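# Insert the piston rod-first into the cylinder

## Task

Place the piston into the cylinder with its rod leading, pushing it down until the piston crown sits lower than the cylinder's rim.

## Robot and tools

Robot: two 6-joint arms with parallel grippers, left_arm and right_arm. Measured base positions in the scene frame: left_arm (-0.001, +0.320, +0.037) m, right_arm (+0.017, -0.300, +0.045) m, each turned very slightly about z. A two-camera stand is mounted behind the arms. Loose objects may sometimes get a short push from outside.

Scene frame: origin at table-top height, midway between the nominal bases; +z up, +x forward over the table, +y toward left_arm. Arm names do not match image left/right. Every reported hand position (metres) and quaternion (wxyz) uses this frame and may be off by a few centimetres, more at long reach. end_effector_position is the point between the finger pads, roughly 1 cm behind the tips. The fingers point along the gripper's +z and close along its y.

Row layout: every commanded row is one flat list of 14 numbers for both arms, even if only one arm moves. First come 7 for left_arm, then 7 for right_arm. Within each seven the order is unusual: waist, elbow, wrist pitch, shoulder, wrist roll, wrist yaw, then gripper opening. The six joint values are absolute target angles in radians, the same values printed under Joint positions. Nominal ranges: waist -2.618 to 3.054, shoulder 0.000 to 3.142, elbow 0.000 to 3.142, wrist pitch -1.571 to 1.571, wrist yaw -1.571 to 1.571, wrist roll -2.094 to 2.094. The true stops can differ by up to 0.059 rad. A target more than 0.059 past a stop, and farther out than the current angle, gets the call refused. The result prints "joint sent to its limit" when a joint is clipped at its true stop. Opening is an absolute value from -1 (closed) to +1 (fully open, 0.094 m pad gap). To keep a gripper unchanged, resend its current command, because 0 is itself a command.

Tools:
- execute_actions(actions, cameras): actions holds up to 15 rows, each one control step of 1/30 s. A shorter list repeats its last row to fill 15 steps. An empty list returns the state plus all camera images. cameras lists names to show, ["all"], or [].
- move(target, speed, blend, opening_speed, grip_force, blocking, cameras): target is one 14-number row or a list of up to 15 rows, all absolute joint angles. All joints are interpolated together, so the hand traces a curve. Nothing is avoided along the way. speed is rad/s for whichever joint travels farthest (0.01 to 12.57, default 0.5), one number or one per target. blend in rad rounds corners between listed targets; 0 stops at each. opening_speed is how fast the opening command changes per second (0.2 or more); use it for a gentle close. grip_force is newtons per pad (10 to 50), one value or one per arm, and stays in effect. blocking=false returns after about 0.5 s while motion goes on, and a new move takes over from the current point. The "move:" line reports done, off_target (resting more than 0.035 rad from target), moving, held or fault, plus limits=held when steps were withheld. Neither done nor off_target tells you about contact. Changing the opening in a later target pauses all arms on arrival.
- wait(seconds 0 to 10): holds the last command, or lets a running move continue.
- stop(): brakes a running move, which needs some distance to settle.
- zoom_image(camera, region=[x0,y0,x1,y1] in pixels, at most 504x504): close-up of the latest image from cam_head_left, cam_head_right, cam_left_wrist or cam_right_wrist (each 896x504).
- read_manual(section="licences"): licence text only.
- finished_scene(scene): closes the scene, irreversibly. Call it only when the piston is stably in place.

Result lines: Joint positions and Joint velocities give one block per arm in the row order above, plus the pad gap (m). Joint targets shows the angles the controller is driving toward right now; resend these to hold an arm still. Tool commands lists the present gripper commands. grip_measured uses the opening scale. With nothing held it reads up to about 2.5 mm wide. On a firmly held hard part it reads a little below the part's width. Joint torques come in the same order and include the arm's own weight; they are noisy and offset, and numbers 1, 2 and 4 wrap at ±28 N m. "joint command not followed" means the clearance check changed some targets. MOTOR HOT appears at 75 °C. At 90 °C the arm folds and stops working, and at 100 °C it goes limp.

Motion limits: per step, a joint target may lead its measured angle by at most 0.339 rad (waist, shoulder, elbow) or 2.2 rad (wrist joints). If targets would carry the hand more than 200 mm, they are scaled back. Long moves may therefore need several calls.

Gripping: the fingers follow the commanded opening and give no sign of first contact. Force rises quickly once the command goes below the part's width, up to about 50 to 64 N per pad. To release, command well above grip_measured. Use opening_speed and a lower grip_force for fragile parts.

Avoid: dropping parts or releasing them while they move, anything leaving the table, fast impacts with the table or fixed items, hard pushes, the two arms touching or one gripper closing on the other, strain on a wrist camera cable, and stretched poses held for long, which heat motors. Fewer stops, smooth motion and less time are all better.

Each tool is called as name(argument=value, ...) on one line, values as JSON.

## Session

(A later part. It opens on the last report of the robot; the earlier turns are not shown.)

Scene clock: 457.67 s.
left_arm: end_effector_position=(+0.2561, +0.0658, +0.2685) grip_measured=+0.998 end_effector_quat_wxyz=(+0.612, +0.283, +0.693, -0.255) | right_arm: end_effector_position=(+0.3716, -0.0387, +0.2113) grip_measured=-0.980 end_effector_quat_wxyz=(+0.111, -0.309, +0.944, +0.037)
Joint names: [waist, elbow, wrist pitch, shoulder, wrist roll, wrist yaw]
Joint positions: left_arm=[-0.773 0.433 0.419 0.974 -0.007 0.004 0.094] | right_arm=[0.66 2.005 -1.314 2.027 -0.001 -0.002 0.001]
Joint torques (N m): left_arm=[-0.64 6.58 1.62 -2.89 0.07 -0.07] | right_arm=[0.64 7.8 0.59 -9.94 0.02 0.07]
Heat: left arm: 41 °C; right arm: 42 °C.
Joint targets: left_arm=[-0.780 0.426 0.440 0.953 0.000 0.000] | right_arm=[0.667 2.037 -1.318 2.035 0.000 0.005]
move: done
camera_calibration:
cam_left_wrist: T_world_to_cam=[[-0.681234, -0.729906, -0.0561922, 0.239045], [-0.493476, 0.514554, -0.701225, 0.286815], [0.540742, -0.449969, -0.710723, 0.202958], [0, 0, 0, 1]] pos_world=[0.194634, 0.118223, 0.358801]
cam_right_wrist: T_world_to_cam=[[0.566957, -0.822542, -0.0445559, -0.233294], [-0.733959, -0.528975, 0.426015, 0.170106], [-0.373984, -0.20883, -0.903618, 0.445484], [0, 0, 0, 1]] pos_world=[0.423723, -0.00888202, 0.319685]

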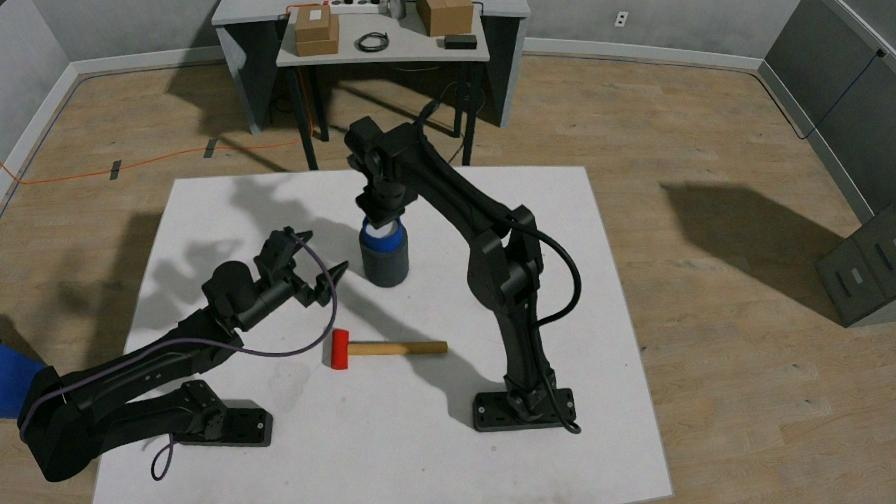

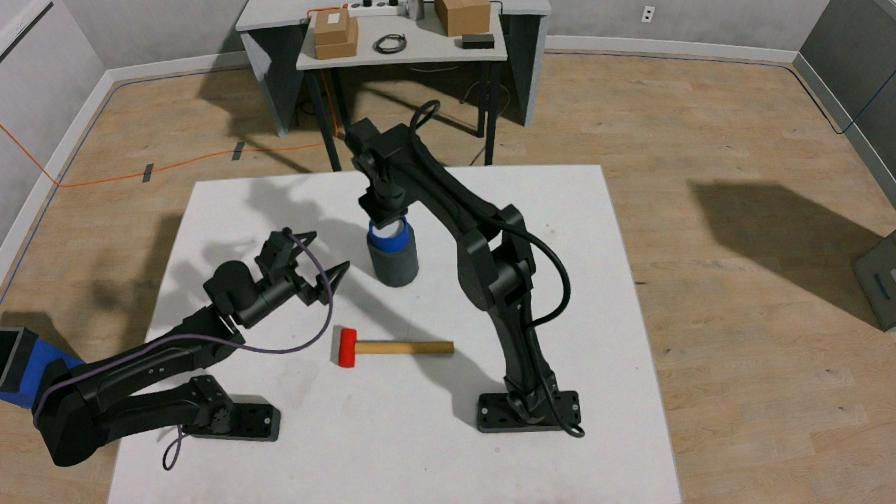

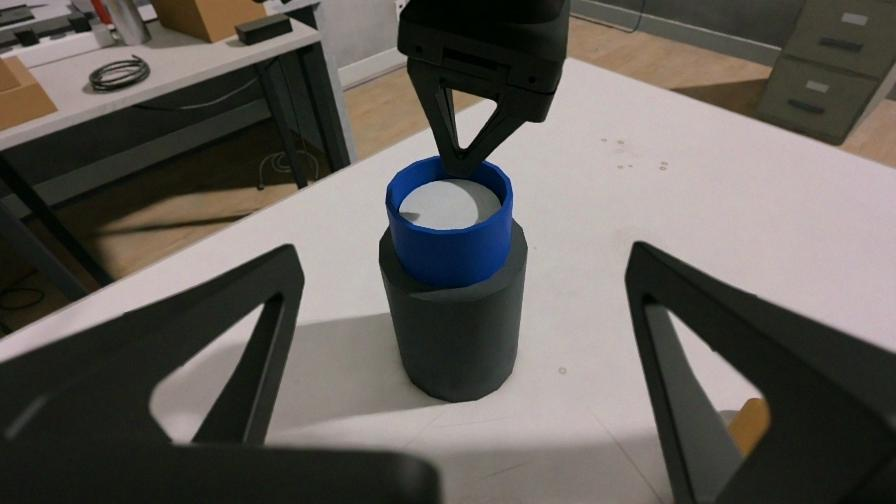

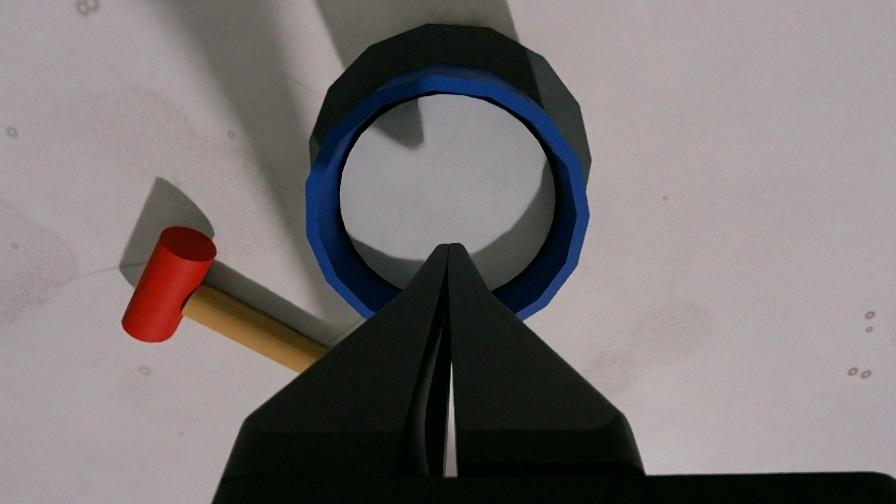

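move(target=[-0.78,0.426,0.44,0.953,0,0,1.0,0.670,2.2155,-1.470,2.2005,0,0.005,-0.98], speed=0.3, cameras=["cam_left_wrist", "cam_right_wrist"])

zoom_image(camera="cam_left_wrist", region=[350, 60, 600, 300])

Scene clock: 460.80 s.
left_arm: end_effector_position=(+0.2561, +0.0658, +0.2685) grip_measured=+0.998 end_effector_quat_wxyz=(+0.612, +0.283, +0.693, -0.255) | right_arm: end_effector_position=(+0.3728, -0.0364, +0.1887) grip_measured=-0.980 end_effector_quat_wxyz=(+0.048, -0.312, +0.949, +0.017)
Joint names: [waist, elbow, wrist pitch, shoulder, wrist roll, wrist yaw]
Joint positions: left_arm=[-0.773 0.433 0.419 0.974 -0.007 0.004 0.094] | right_arm=[0.663 2.184 -1.466 2.188 -0.001 -0.002 0.001]
Joint torques (N m): left_arm=[-0.64 6.6 1.62 -2.91 0.07 -0.07] | right_arm=[0.72 7.6 0.32 -10.55 0.01 0.04]
Heat: left arm: 41 °C; right arm: 42 °C.
Joint targets: left_arm=[-0.780 0.426 0.440 0.953 0.000 0.000] | right_arm=[0.670 2.215 -1.470 2.201 0.000 0.005]
move: done
camera_calibration:
cam_left_wrist: T_world_to_cam=[[-0.681234, -0.729906, -0.0561922, 0.239045], [-0.493476, 0.514554, -0.701225, 0.286815], [0.540742, -0.449969, -0.710723, 0.202958], [0, 0, 0, 1]] pos_world=[0.194634, 0.118223, 0.358801]
cam_right_wrist: T_world_to_cam=[[0.564602, -0.82438, -0.0402799, -0.233044], [-0.680567, -0.492608, 0.54237, 0.141305], [-0.466961, -0.27881, -0.839174, 0.446065], [0, 0, 0, 1]] pos_world=[0.43604, 0.0018579, 0.288299]
Images, in order (width x height): cam_left_wrist 896x504, cam_right_wrist 896x504.

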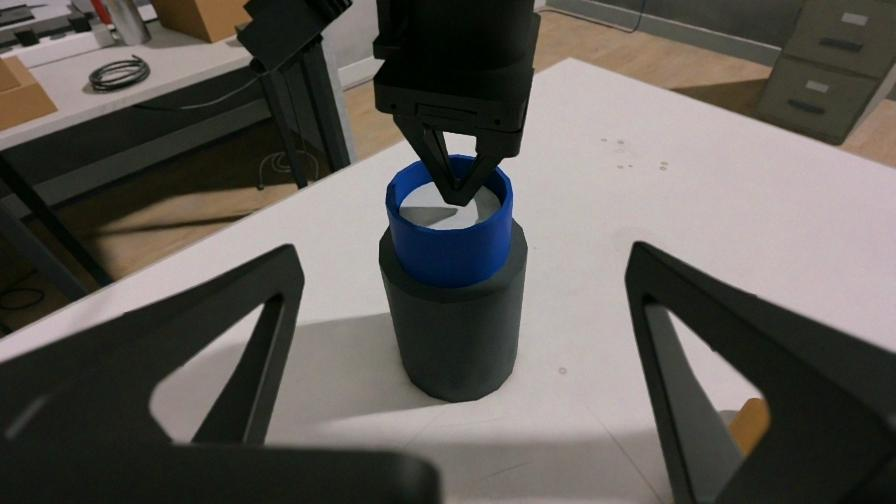

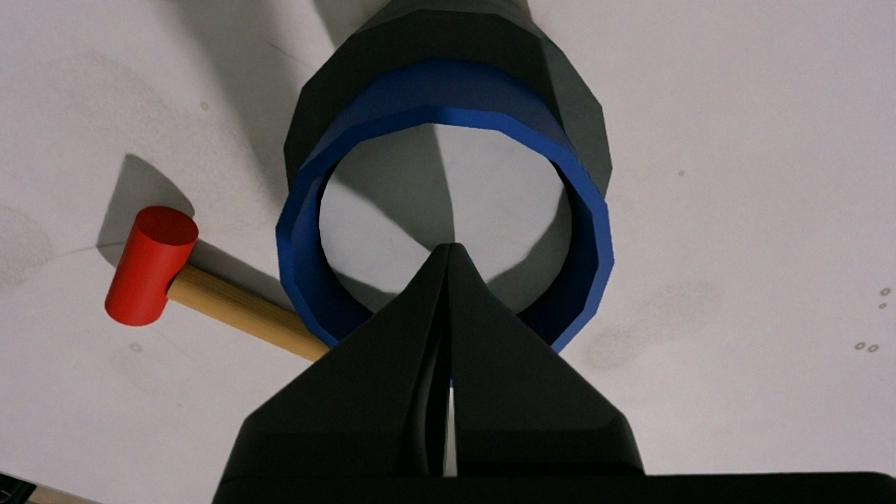

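Scaled by 2.016 from the camera's 896x504 image, which has a finer 1280x720 frame.

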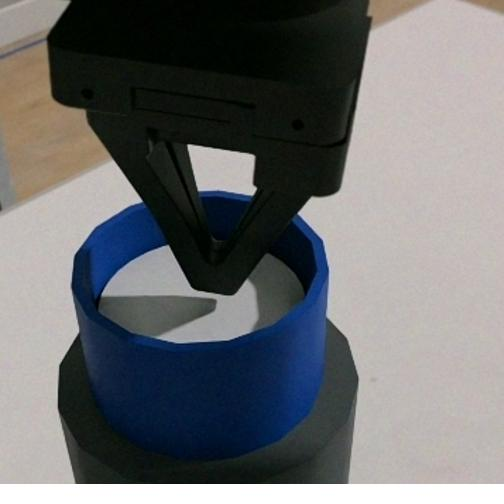

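move(target=[-0.78,0.426,0.44,0.953,0,0,1.0,0.674,2.2835,-1.5124,2.2586,0,0.005,-0.98], speed=0.2, cameras=["cam_left_wrist", "cam_right_wrist"])

zoom_image(camera="cam_left_wrist", region=[350, 60, 600, 300])

Scene clock: 464.13 s.
left_arm: end_effector_position=(+0.2561, +0.0658, +0.2685) grip_measured=+0.998 end_effector_quat_wxyz=(+0.612, +0.283, +0.693, -0.255) | right_arm: end_effector_position=(+0.3749, -0.0322, +0.1839) grip_measured=-0.980 end_effector_quat_wxyz=(+0.036, -0.315, +0.948, +0.013)
Joint names: [waist, elbow, wrist pitch, shoulder, wrist roll, wrist yaw]
Joint positions: left_arm=[-0.773 0.433 0.419 0.974 -0.007 0.004 0.094] | right_arm=[0.668 2.253 -1.506 2.24 -0.001 -0.002 0.001]
Joint torques (N m): left_arm=[-0.65 6.58 1.62 -2.89 0.07 -0.06] | right_arm=[0.66 7.38 0.25 -10.32 0.02 0.06]
Heat: left arm: 42 °C; right arm: 41 °C.
Joint targets: left_arm=[-0.780 0.426 0.440 0.953 0.000 0.000] | right_arm=[0.674 2.284 -1.512 2.259 0.000 0.005]
move: done
camera_calibration:
cam_left_wrist: T_world_to_cam=[[-0.681234, -0.729906, -0.0561922, 0.239045], [-0.493476, 0.514554, -0.701225, 0.286815], [0.540742, -0.449969, -0.710723, 0.202958], [0, 0, 0, 1]] pos_world=[0.194634, 0.118223, 0.358801]
cam_right_wrist: T_world_to_cam=[[0.567614, -0.822351, -0.0394055, -0.232332], [-0.667873, -0.487919, 0.562033, 0.139212], [-0.481415, -0.2927, -0.826176, 0.446685], [0, 0, 0, 1]] pos_world=[0.439892, 0.00761048, 0.281643]
Images, in order (width x height): cam_left_wrist 896x504, cam_right_wrist 896x504.

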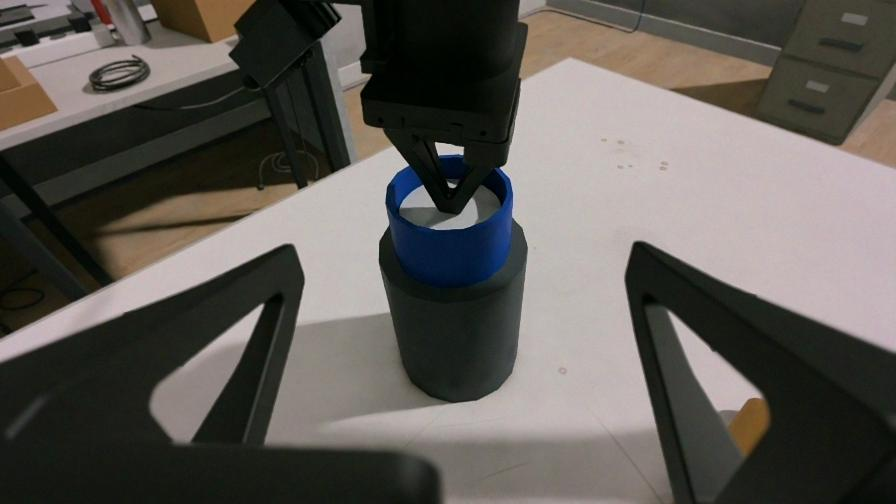

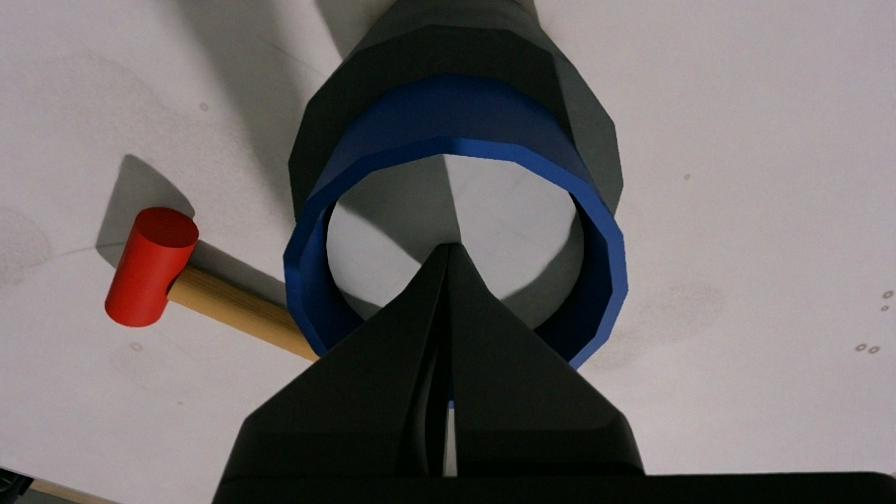

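Scaled by 2.016 from the camera's 896x504 image, which has a finer 1280x720 frame.

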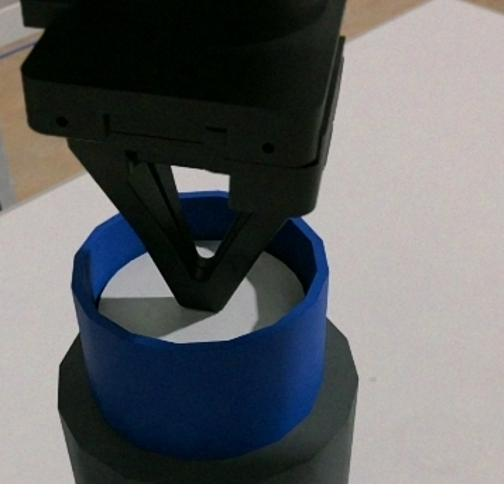

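move(target=[-0.78,0.426,0.44,0.953,0,0,1.0,0.671,2.190,-1.498,2.315,0,0.005,-0.98], speed=0.06, cameras=["cam_left_wrist", "cam_right_wrist"])

zoom_image(camera="cam_left_wrist", region=[350, 60, 600, 300])

Scene clock: 473.03 s.
left_arm: end_effector_position=(+0.2561, +0.0658, +0.2685) grip_measured=+0.998 end_effector_quat_wxyz=(+0.612, +0.283, +0.693, -0.255) | right_arm: end_effector_position=(+0.3746, -0.0325, +0.1795) grip_measured=-0.980 end_effector_quat_wxyz=(+0.032, -0.315, +0.949, +0.012)
Joint names: [waist, elbow, wrist pitch, shoulder, wrist roll, wrist yaw]
Joint positions: left_arm=[-0.773 0.433 0.419 0.974 -0.007 0.004 0.094] | right_arm=[0.668 2.241 -1.499 2.244 -0.001 -0.002 0.001]
Joint torques (N m): left_arm=[-0.64 6.6 1.62 -2.89 0.07 -0.07] | right_arm=[0.36 1.42 0.35 -5.75 0.03 0.06]
Heat: left arm: 42 °C; right arm: 39 °C.
Joint targets: left_arm=[-0.780 0.426 0.440 0.953 0.000 0.000] | right_arm=[0.671 2.190 -1.498 2.315 0.000 0.005]
move: off_target (right_arm); right_arm: the shoulder is farthest, 0.071 rad from its target
camera_calibration:
cam_left_wrist: T_world_to_cam=[[-0.681234, -0.729906, -0.0561922, 0.239045], [-0.493476, 0.514554, -0.701225, 0.286815], [0.540742, -0.449969, -0.710723, 0.202958], [0, 0, 0, 1]] pos_world=[0.194634, 0.118223, 0.358801]
cam_right_wrist: T_world_to_cam=[[0.567339, -0.822553, -0.039163, -0.232476], [-0.664053, -0.485106, 0.568952, 0.138676], [-0.486991, -0.296782, -0.821438, 0.444011], [0, 0, 0, 1]] pos_world=[0.440211, 0.00782401, 0.276723]
Images, in order (width x height): cam_left_wrist 896x504, cam_right_wrist 896x504.

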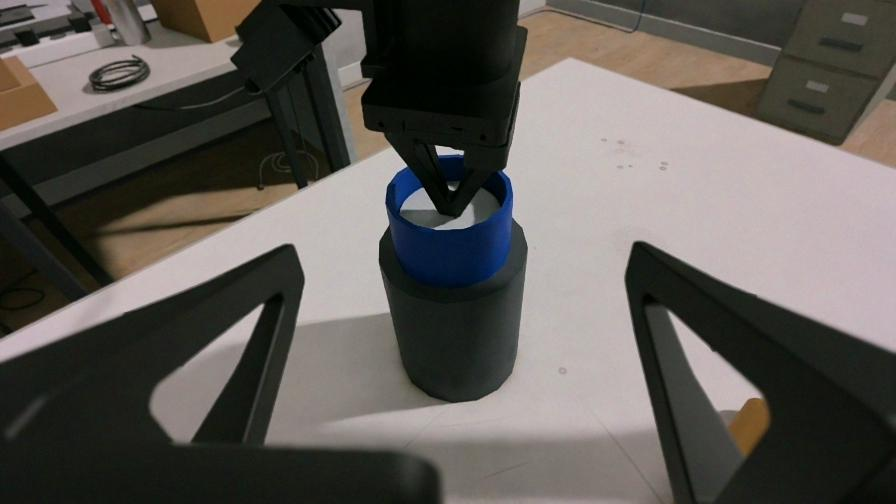

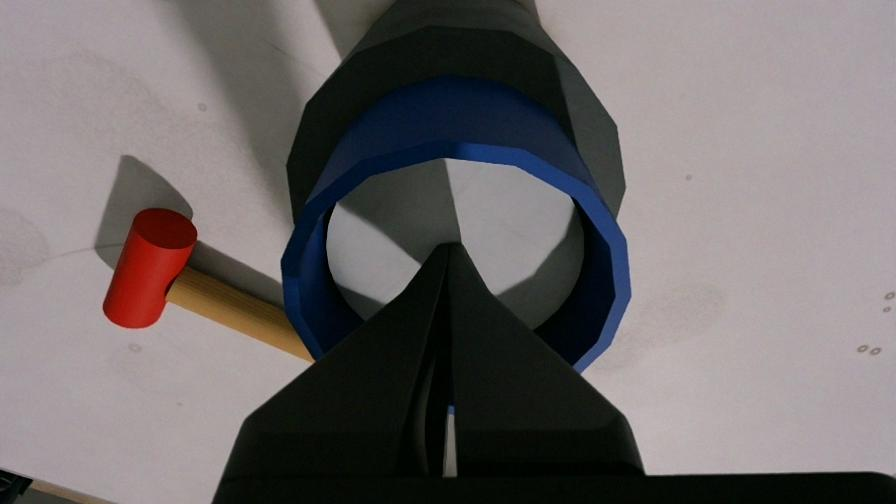

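Scaled by 2.016 from the camera's 896x504 image, which has a finer 1280x720 frame.

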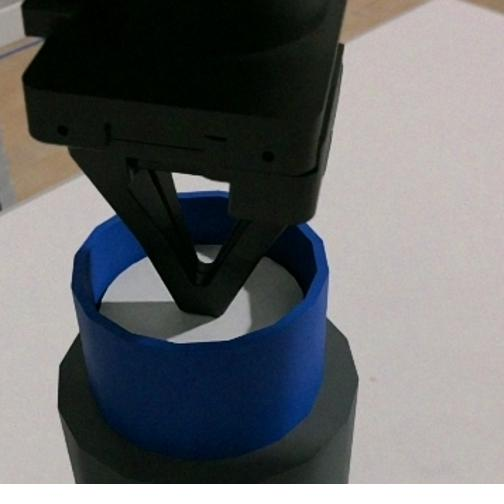

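move(target=[-0.78,0.426,0.44,0.953,0,0,1.0,0.671,2.140,-1.488,2.390,0,0.005,-0.98], speed=0.08, cameras=["cam_left_wrist"])

zoom_image(camera="cam_left_wrist", region=[350, 60, 600, 300])

Scene clock: 475.77 s.
left_arm: end_effector_position=(+0.2561, +0.0658, +0.2685) grip_measured=+0.998 end_effector_quat_wxyz=(+0.612, +0.283, +0.693, -0.255) | right_arm: end_effector_position=(+0.3740, -0.0330, +0.1707) grip_measured=-0.980 end_effector_quat_wxyz=(+0.024, -0.315, +0.949, +0.009)
Joint names: [waist, elbow, wrist pitch, shoulder, wrist roll, wrist yaw]
Joint positions: left_arm=[-0.773 0.433 0.419 0.974 -0.007 0.004 0.094] | right_arm=[0.668 2.223 -1.488 2.253 -0.001 -0.002 0.001]
Joint torques (N m): left_arm=[-0.64 6.6 1.62 -2.91 0.07 -0.07] | right_arm=[0.36 -0.92 0.32 0.03 0.03 0.03]
Heat: left arm: 42 °C; right arm: 39 °C.
Joint targets: left_arm=[-0.780 0.426 0.440 0.953 0.000 0.000] | right_arm=[0.671 2.140 -1.488 2.390 0.000 0.005]
move: off_target (right_arm); right_arm: the shoulder is farthest, 0.137 rad from its target
camera_calibration:
cam_left_wrist: T_world_to_cam=[[-0.681234, -0.729906, -0.0561922, 0.239045], [-0.493476, 0.514554, -0.701225, 0.286815], [0.540742, -0.449969, -0.710723, 0.202958], [0, 0, 0, 1]] pos_world=[0.194634, 0.118223, 0.358801]
Images, in order (width x height): cam_left_wrist 896x504.

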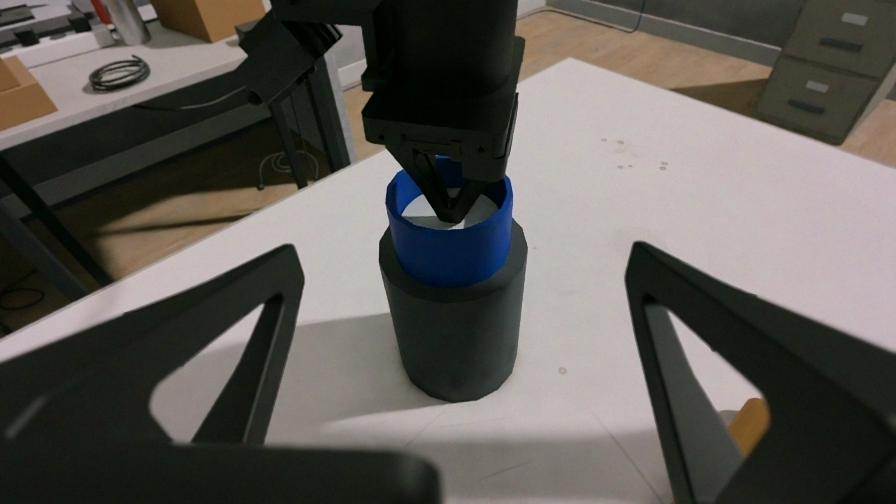

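Scaled by 2.016 from the camera's 896x504 image, which has a finer 1280x720 frame.

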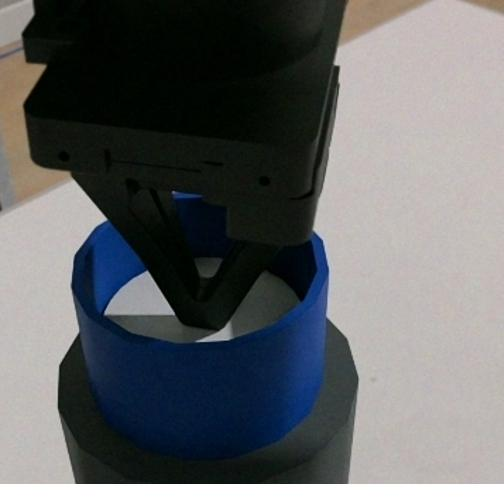

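wait(seconds=0.1, cameras=["cam_right_wrist", "cam_head_left", "cam_head_right"])

zoom_image(camera="cam_head_left", region=[320, 180, 460, 300])

zoom_image(camera="cam_head_right", region=[330, 180, 470, 300])

Scene clock: 478.43 s.
left_arm: end_effector_position=(+0.2561, +0.0658, +0.2685) grip_measured=+0.998 end_effector_quat_wxyz=(+0.612, +0.283, +0.693, -0.255) | right_arm: end_effector_position=(+0.3740, -0.0331, +0.1707) grip_measured=-0.980 end_effector_quat_wxyz=(+0.024, -0.315, +0.949, +0.009)
Joint names: [waist, elbow, wrist pitch, shoulder, wrist roll, wrist yaw]
Joint positions: left_arm=[-0.773 0.433 0.419 0.974 -0.007 0.004 0.094] | right_arm=[0.668 2.223 -1.488 2.253 -0.001 -0.001 0.001]
Joint torques (N m): left_arm=[-0.64 6.6 1.63 -2.89 0.07 -0.06] | right_arm=[0.42 -0.98 0.34 0.02 0.04 0.08]
Heat: left arm: 42 °C; right arm: 39 °C.
Joint targets: left_arm=[-0.780 0.426 0.440 0.953 0.000 0.000] | right_arm=[0.671 2.140 -1.488 2.390 0.000 0.005]
Tool commands: left_gripper/opening=+1.0 right_gripper/opening=-0.98
wait: 0.10 s; at rest from the start
camera_calibration:
cam_right_wrist: T_world_to_cam=[[0.566829, -0.822969, -0.0377742, -0.232997], [-0.656379, -0.478847, 0.582985, 0.138015], [-0.497866, -0.305658, -0.811605, 0.438445], [0, 0, 0, 1]] pos_world=[0.440947, 0.00835339, 0.266582]
Images, in order (width x height): cam_head_left 896x504, cam_head_right 896x504, cam_right_wrist 896x504.

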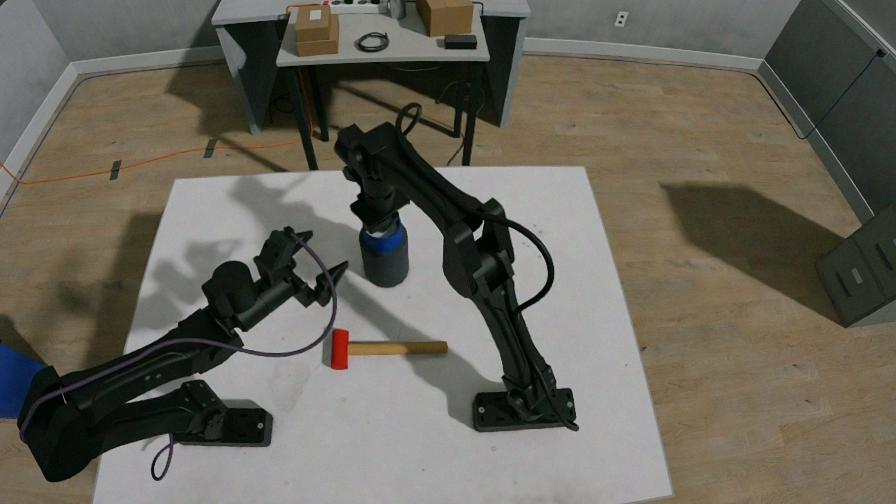

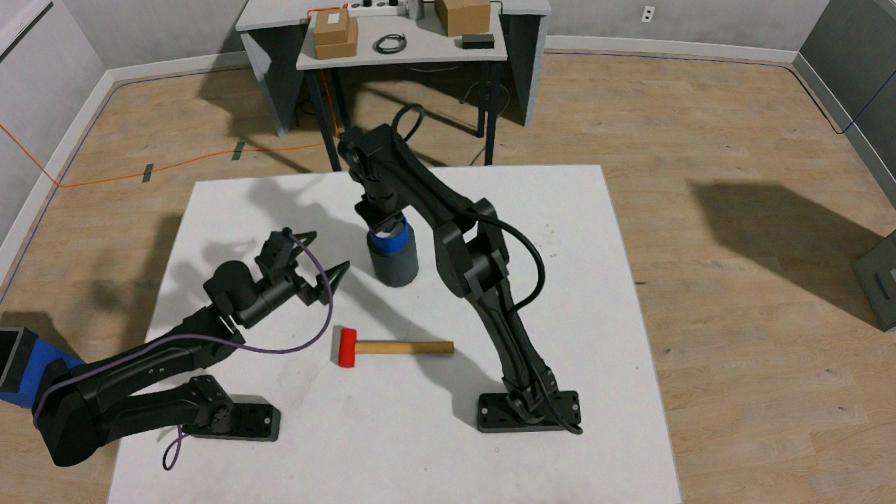

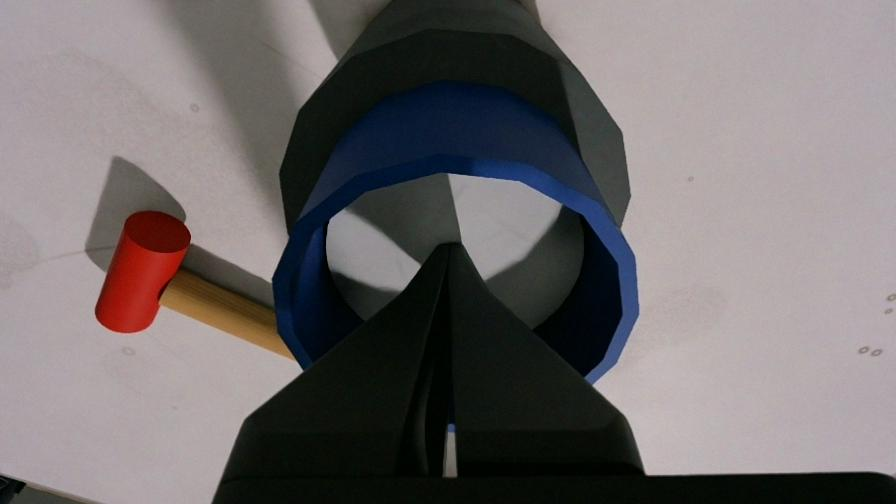

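Scaled by 3.600 from the camera's 896x504 image, which has a finer 1280x720 frame.

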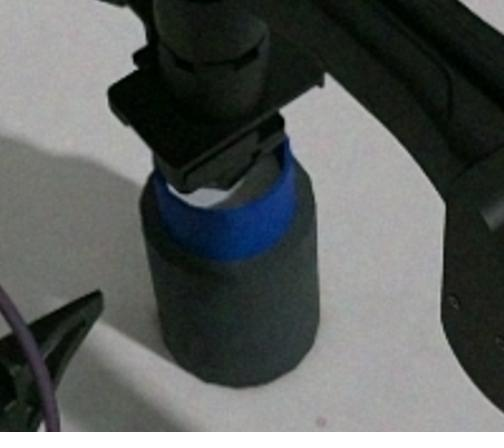

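Scaled by 3.600 from the camera's 896x504 image, which has a finer 1280x720 frame.

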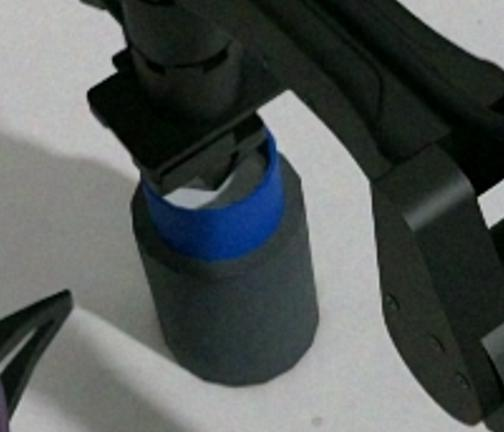

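move(target=[-0.78,0.426,0.44,0.953,0,0,1.0,0.671,2.095,-1.462,2.435,0,0.005,-0.98], speed=0.06, cameras=["cam_left_wrist"])

zoom_image(camera="cam_left_wrist", region=[350, 60, 600, 300])

Scene clock: 487.57 s.
left_arm: end_effector_position=(+0.2561, +0.0658, +0.2685) grip_measured=+0.998 end_effector_quat_wxyz=(+0.612, +0.283, +0.693, -0.255) | right_arm: end_effector_position=(+0.3743, -0.0329, +0.1340) grip_measured=-0.979 end_effector_quat_wxyz=(-0.004, -0.315, +0.949, -0.001)
Joint names: [waist, elbow, wrist pitch, shoulder, wrist roll, wrist yaw]
Joint positions: left_arm=[-0.773 0.433 0.419 0.974 -0.007 0.004 0.094] | right_arm=[0.668 2.174 -1.443 2.31 -0.001 -0.001 0.001]
Joint torques (N m): left_arm=[-0.64 6.58 1.62 -2.91 0.07 -0.07] | right_arm=[0.39 -0.64 -0.03 -1.48 0.01 0.07]
Heat: left arm: 42 °C; right arm: 38 °C.
Joint targets: left_arm=[-0.780 0.426 0.440 0.953 0.000 0.000] | right_arm=[0.671 2.095 -1.462 2.435 0.000 0.005]
move: off_target (right_arm); right_arm: the shoulder is farthest, 0.125 rad from its target
camera_calibration:
cam_left_wrist: T_world_to_cam=[[-0.681234, -0.729906, -0.0561922, 0.239045], [-0.493476, 0.514554, -0.701225, 0.286815], [0.540742, -0.449969, -0.710723, 0.202958], [0, 0, 0, 1]] pos_world=[0.194634, 0.118223, 0.358801]
Images, in order (width x height): cam_left_wrist 896x504.

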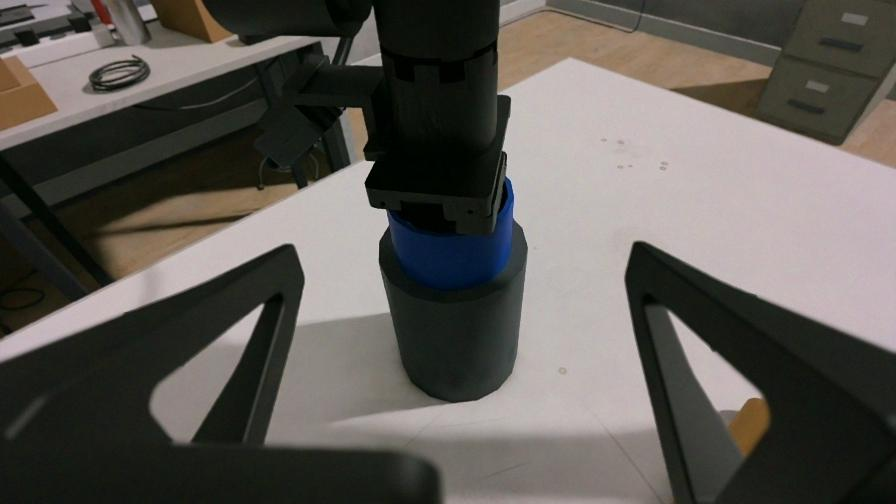

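Scaled by 2.016 from the camera's 896x504 image, which has a finer 1280x720 frame.

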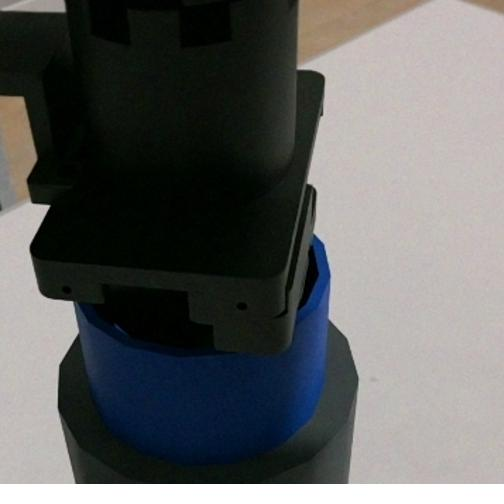

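wait(seconds=0.1, cameras=["cam_right_wrist", "cam_head_left", "cam_head_right"])

zoom_image(camera="cam_head_right", region=[330, 180, 470, 300])

Scene clock: 489.13 s.
left_arm: end_effector_position=(+0.2561, +0.0658, +0.2685) grip_measured=+0.998 end_effector_quat_wxyz=(+0.612, +0.283, +0.693, -0.255) | right_arm: end_effector_position=(+0.3743, -0.0329, +0.1340) grip_measured=-0.980 end_effector_quat_wxyz=(-0.004, -0.315, +0.949, -0.001)
Joint names: [waist, elbow, wrist pitch, shoulder, wrist roll, wrist yaw]
Joint positions: left_arm=[-0.773 0.433 0.419 0.974 -0.007 0.004 0.094] | right_arm=[0.668 2.174 -1.443 2.31 -0.002 -0.001 0.001]
Joint torques (N m): left_arm=[-0.64 6.58 1.63 -2.91 0.07 -0.07] | right_arm=[0.44 -0.65 -0.01 -1.47 0.02 0.07]
Heat: left arm: 42 °C; right arm: 38 °C.
Joint targets: left_arm=[-0.780 0.426 0.440 0.953 0.000 0.000] | right_arm=[0.671 2.095 -1.462 2.435 0.000 0.005]
Tool commands: left_gripper/opening=+1.0 right_gripper/opening=-0.98
wait: 0.10 s; at rest from the start
camera_calibration:
cam_right_wrist: T_world_to_cam=[[0.565658, -0.823894, -0.0350655, -0.234421], [-0.626452, -0.456976, 0.631451, 0.142687], [-0.536273, -0.335219, -0.774622, 0.417296], [0, 0, 0, 1]] pos_world=[0.445773, 0.0119515, 0.224927]
Images, in order (width x height): cam_head_left 896x504, cam_head_right 896x504, cam_right_wrist 896x504.

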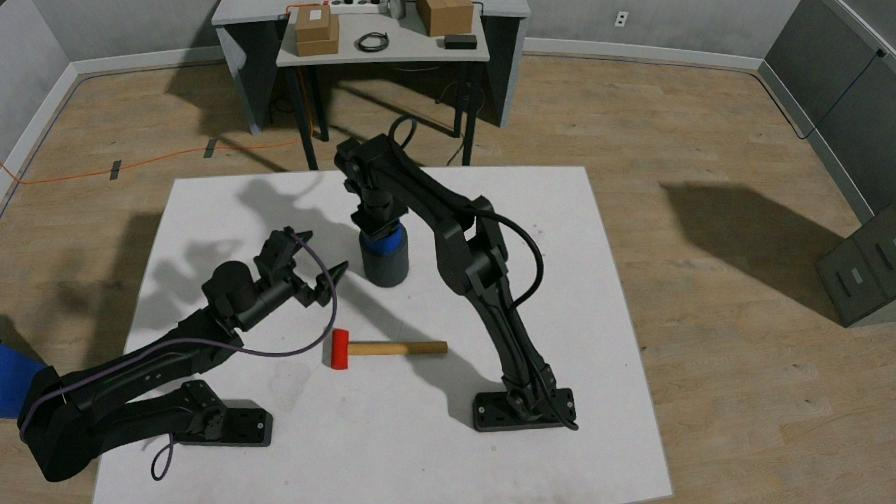

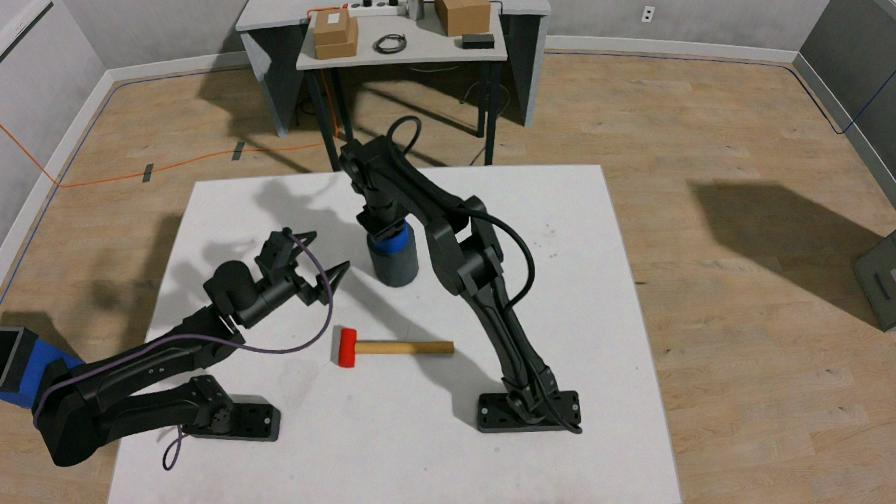

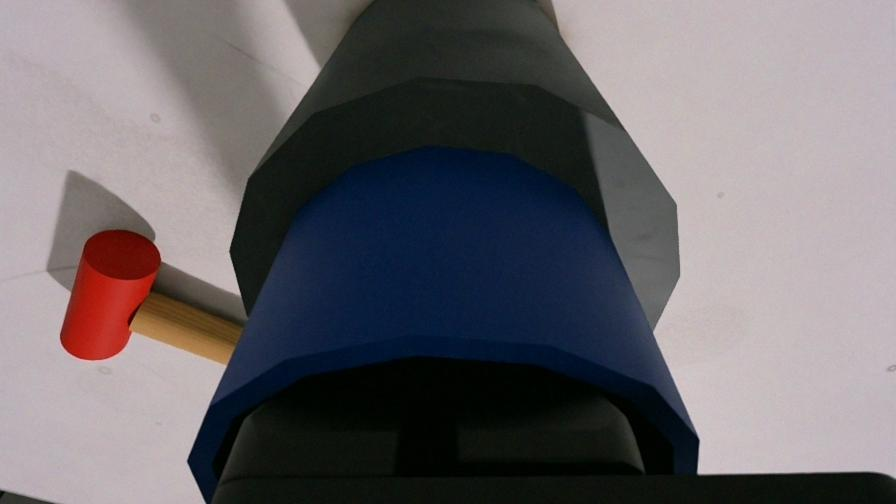

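Scaled by 3.600 from the camera's 896x504 image, which has a finer 1280x720 frame.

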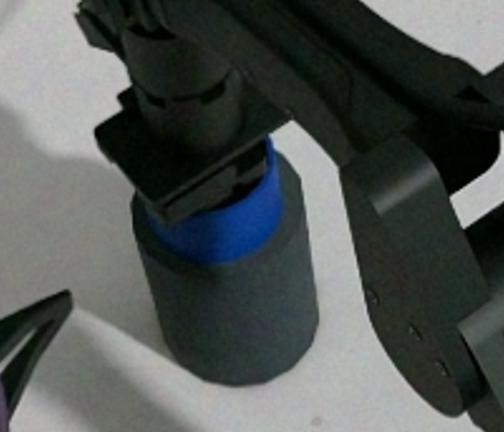

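move(target=[-0.78,0.426,0.44,0.953,0,0,1.0,0.671,2.243,-1.480,2.268,0,0.005,-0.98], speed=0.2, cameras=["cam_left_wrist"])

zoom_image(camera="cam_left_wrist", region=[350, 60, 600, 300])

Scene clock: 491.73 s.
left_arm: end_effector_position=(+0.2561, +0.0658, +0.2685) grip_measured=+0.998 end_effector_quat_wxyz=(+0.612, +0.283, +0.693, -0.255) | right_arm: end_effector_position=(+0.3748, -0.0326, +0.1445) grip_measured=-0.980 end_effector_quat_wxyz=(+0.000, -0.315, +0.949, +0.000)
Joint names: [waist, elbow, wrist pitch, shoulder, wrist roll, wrist yaw]
Joint positions: left_arm=[-0.773 0.433 0.419 0.974 -0.007 0.004 0.094] | right_arm=[0.668 2.213 -1.475 2.309 -0.002 -0.001 0.001]
Joint torques (N m): left_arm=[-0.64 6.6 1.62 -2.89 0.07 -0.06] | right_arm=[0.4 7.47 0.14 -16.29 0 0.06]
Heat: left arm: 42 °C; right arm: 37 °C.
Joint targets: left_arm=[-0.780 0.426 0.440 0.953 0.000 0.000] | right_arm=[0.671 2.243 -1.480 2.268 0.000 0.005]
move: off_target (right_arm); right_arm: the shoulder is farthest, 0.041 rad from its target
camera_calibration:
cam_left_wrist: T_world_to_cam=[[-0.681234, -0.729906, -0.0561922, 0.239045], [-0.493476, 0.514554, -0.701225, 0.286815], [0.540742, -0.449969, -0.710723, 0.202958], [0, 0, 0, 1]] pos_world=[0.194634, 0.118223, 0.358801]
Images, in order (width x height): cam_left_wrist 896x504.

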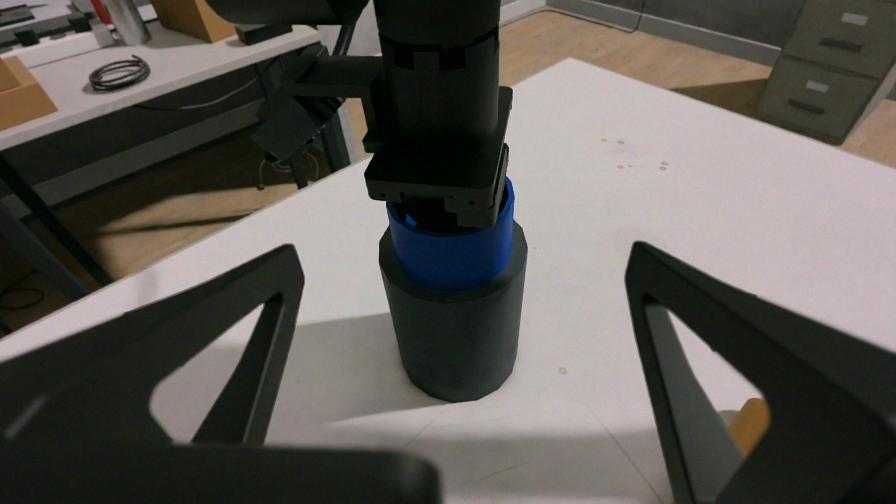

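Scaled by 2.016 from the camera's 896x504 image, which has a finer 1280x720 frame.

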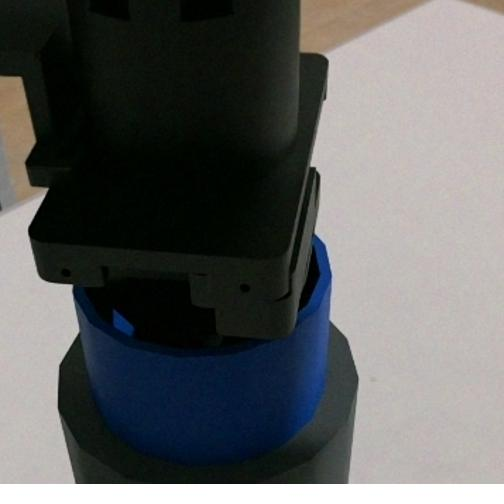

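move(target=[-0.78,0.426,0.44,0.953,0,0,1.0,0.671,2.283,-1.52,2.215,0,0.005,-0.98], speed=0.2, cameras=["cam_left_wrist", "cam_right_wrist"])

zoom_image(camera="cam_left_wrist", region=[350, 60, 600, 300])

Scene clock: 493.27 s.
left_arm: end_effector_position=(+0.2561, +0.0658, +0.2685) grip_measured=+0.998 end_effector_quat_wxyz=(+0.612, +0.283, +0.693, -0.255) | right_arm: end_effector_position=(+0.3739, -0.0332, +0.1814) grip_measured=-0.980 end_effector_quat_wxyz=(+0.030, -0.315, +0.949, +0.011)
Joint names: [waist, elbow, wrist pitch, shoulder, wrist roll, wrist yaw]
Joint positions: left_arm=[-0.773 0.433 0.419 0.974 -0.007 0.004 0.094] | right_arm=[0.668 2.257 -1.515 2.248 -0.002 -0.001 0.001]
Joint torques (N m): left_arm=[-0.64 6.58 1.63 -2.91 0.08 -0.06] | right_arm=[0.39 6.98 0.27 -15.05 0.02 0.06]
Heat: left arm: 42 °C; right arm: 37 °C.
Joint targets: left_arm=[-0.780 0.426 0.440 0.953 0.000 0.000] | right_arm=[0.671 2.283 -1.520 2.215 0.000 0.005]
move: done
camera_calibration:
cam_left_wrist: T_world_to_cam=[[-0.681234, -0.729906, -0.0561922, 0.239045], [-0.493476, 0.514554, -0.701225, 0.286815], [0.540742, -0.449969, -0.710723, 0.202958], [0, 0, 0, 1]] pos_world=[0.194634, 0.118223, 0.358801]
cam_right_wrist: T_world_to_cam=[[0.56783, -0.822277, -0.0378086, -0.233026], [-0.661792, -0.483355, 0.573062, 0.135279], [-0.489491, -0.30038, -0.818639, 0.445308], [0, 0, 0, 1]] pos_world=[0.43982, 0.00753698, 0.278213]
Images, in order (width x height): cam_left_wrist 896x504, cam_right_wrist 896x504.

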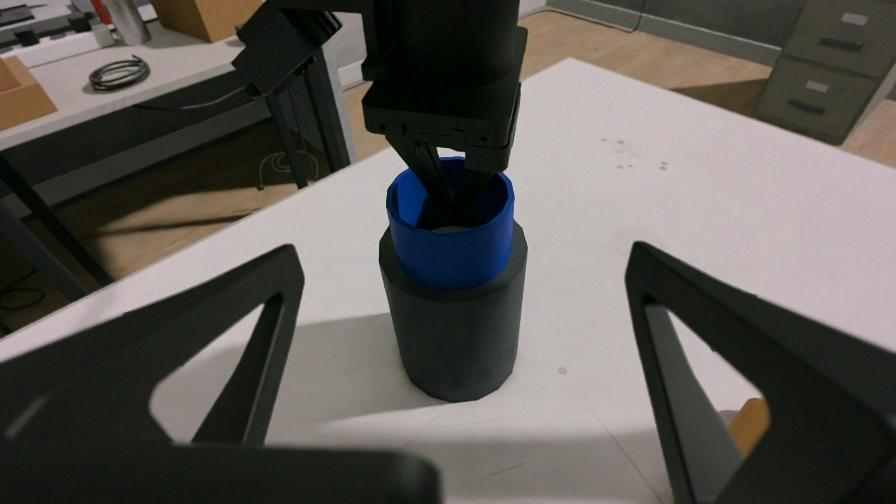

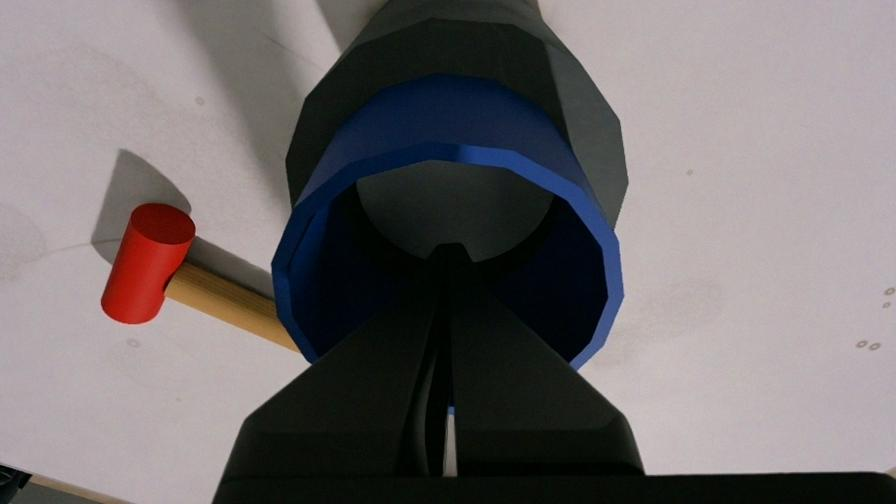

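Scaled by 2.016 from the camera's 896x504 image, which has a finer 1280x720 frame.

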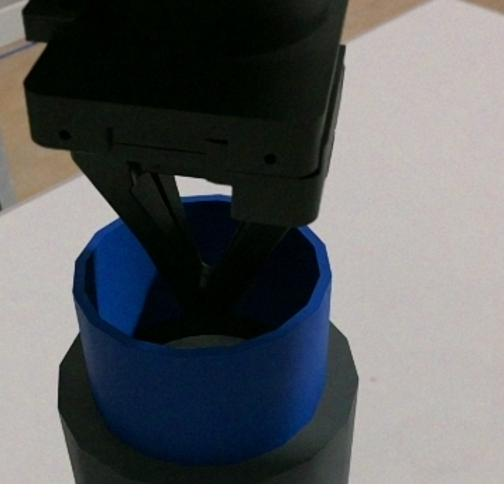

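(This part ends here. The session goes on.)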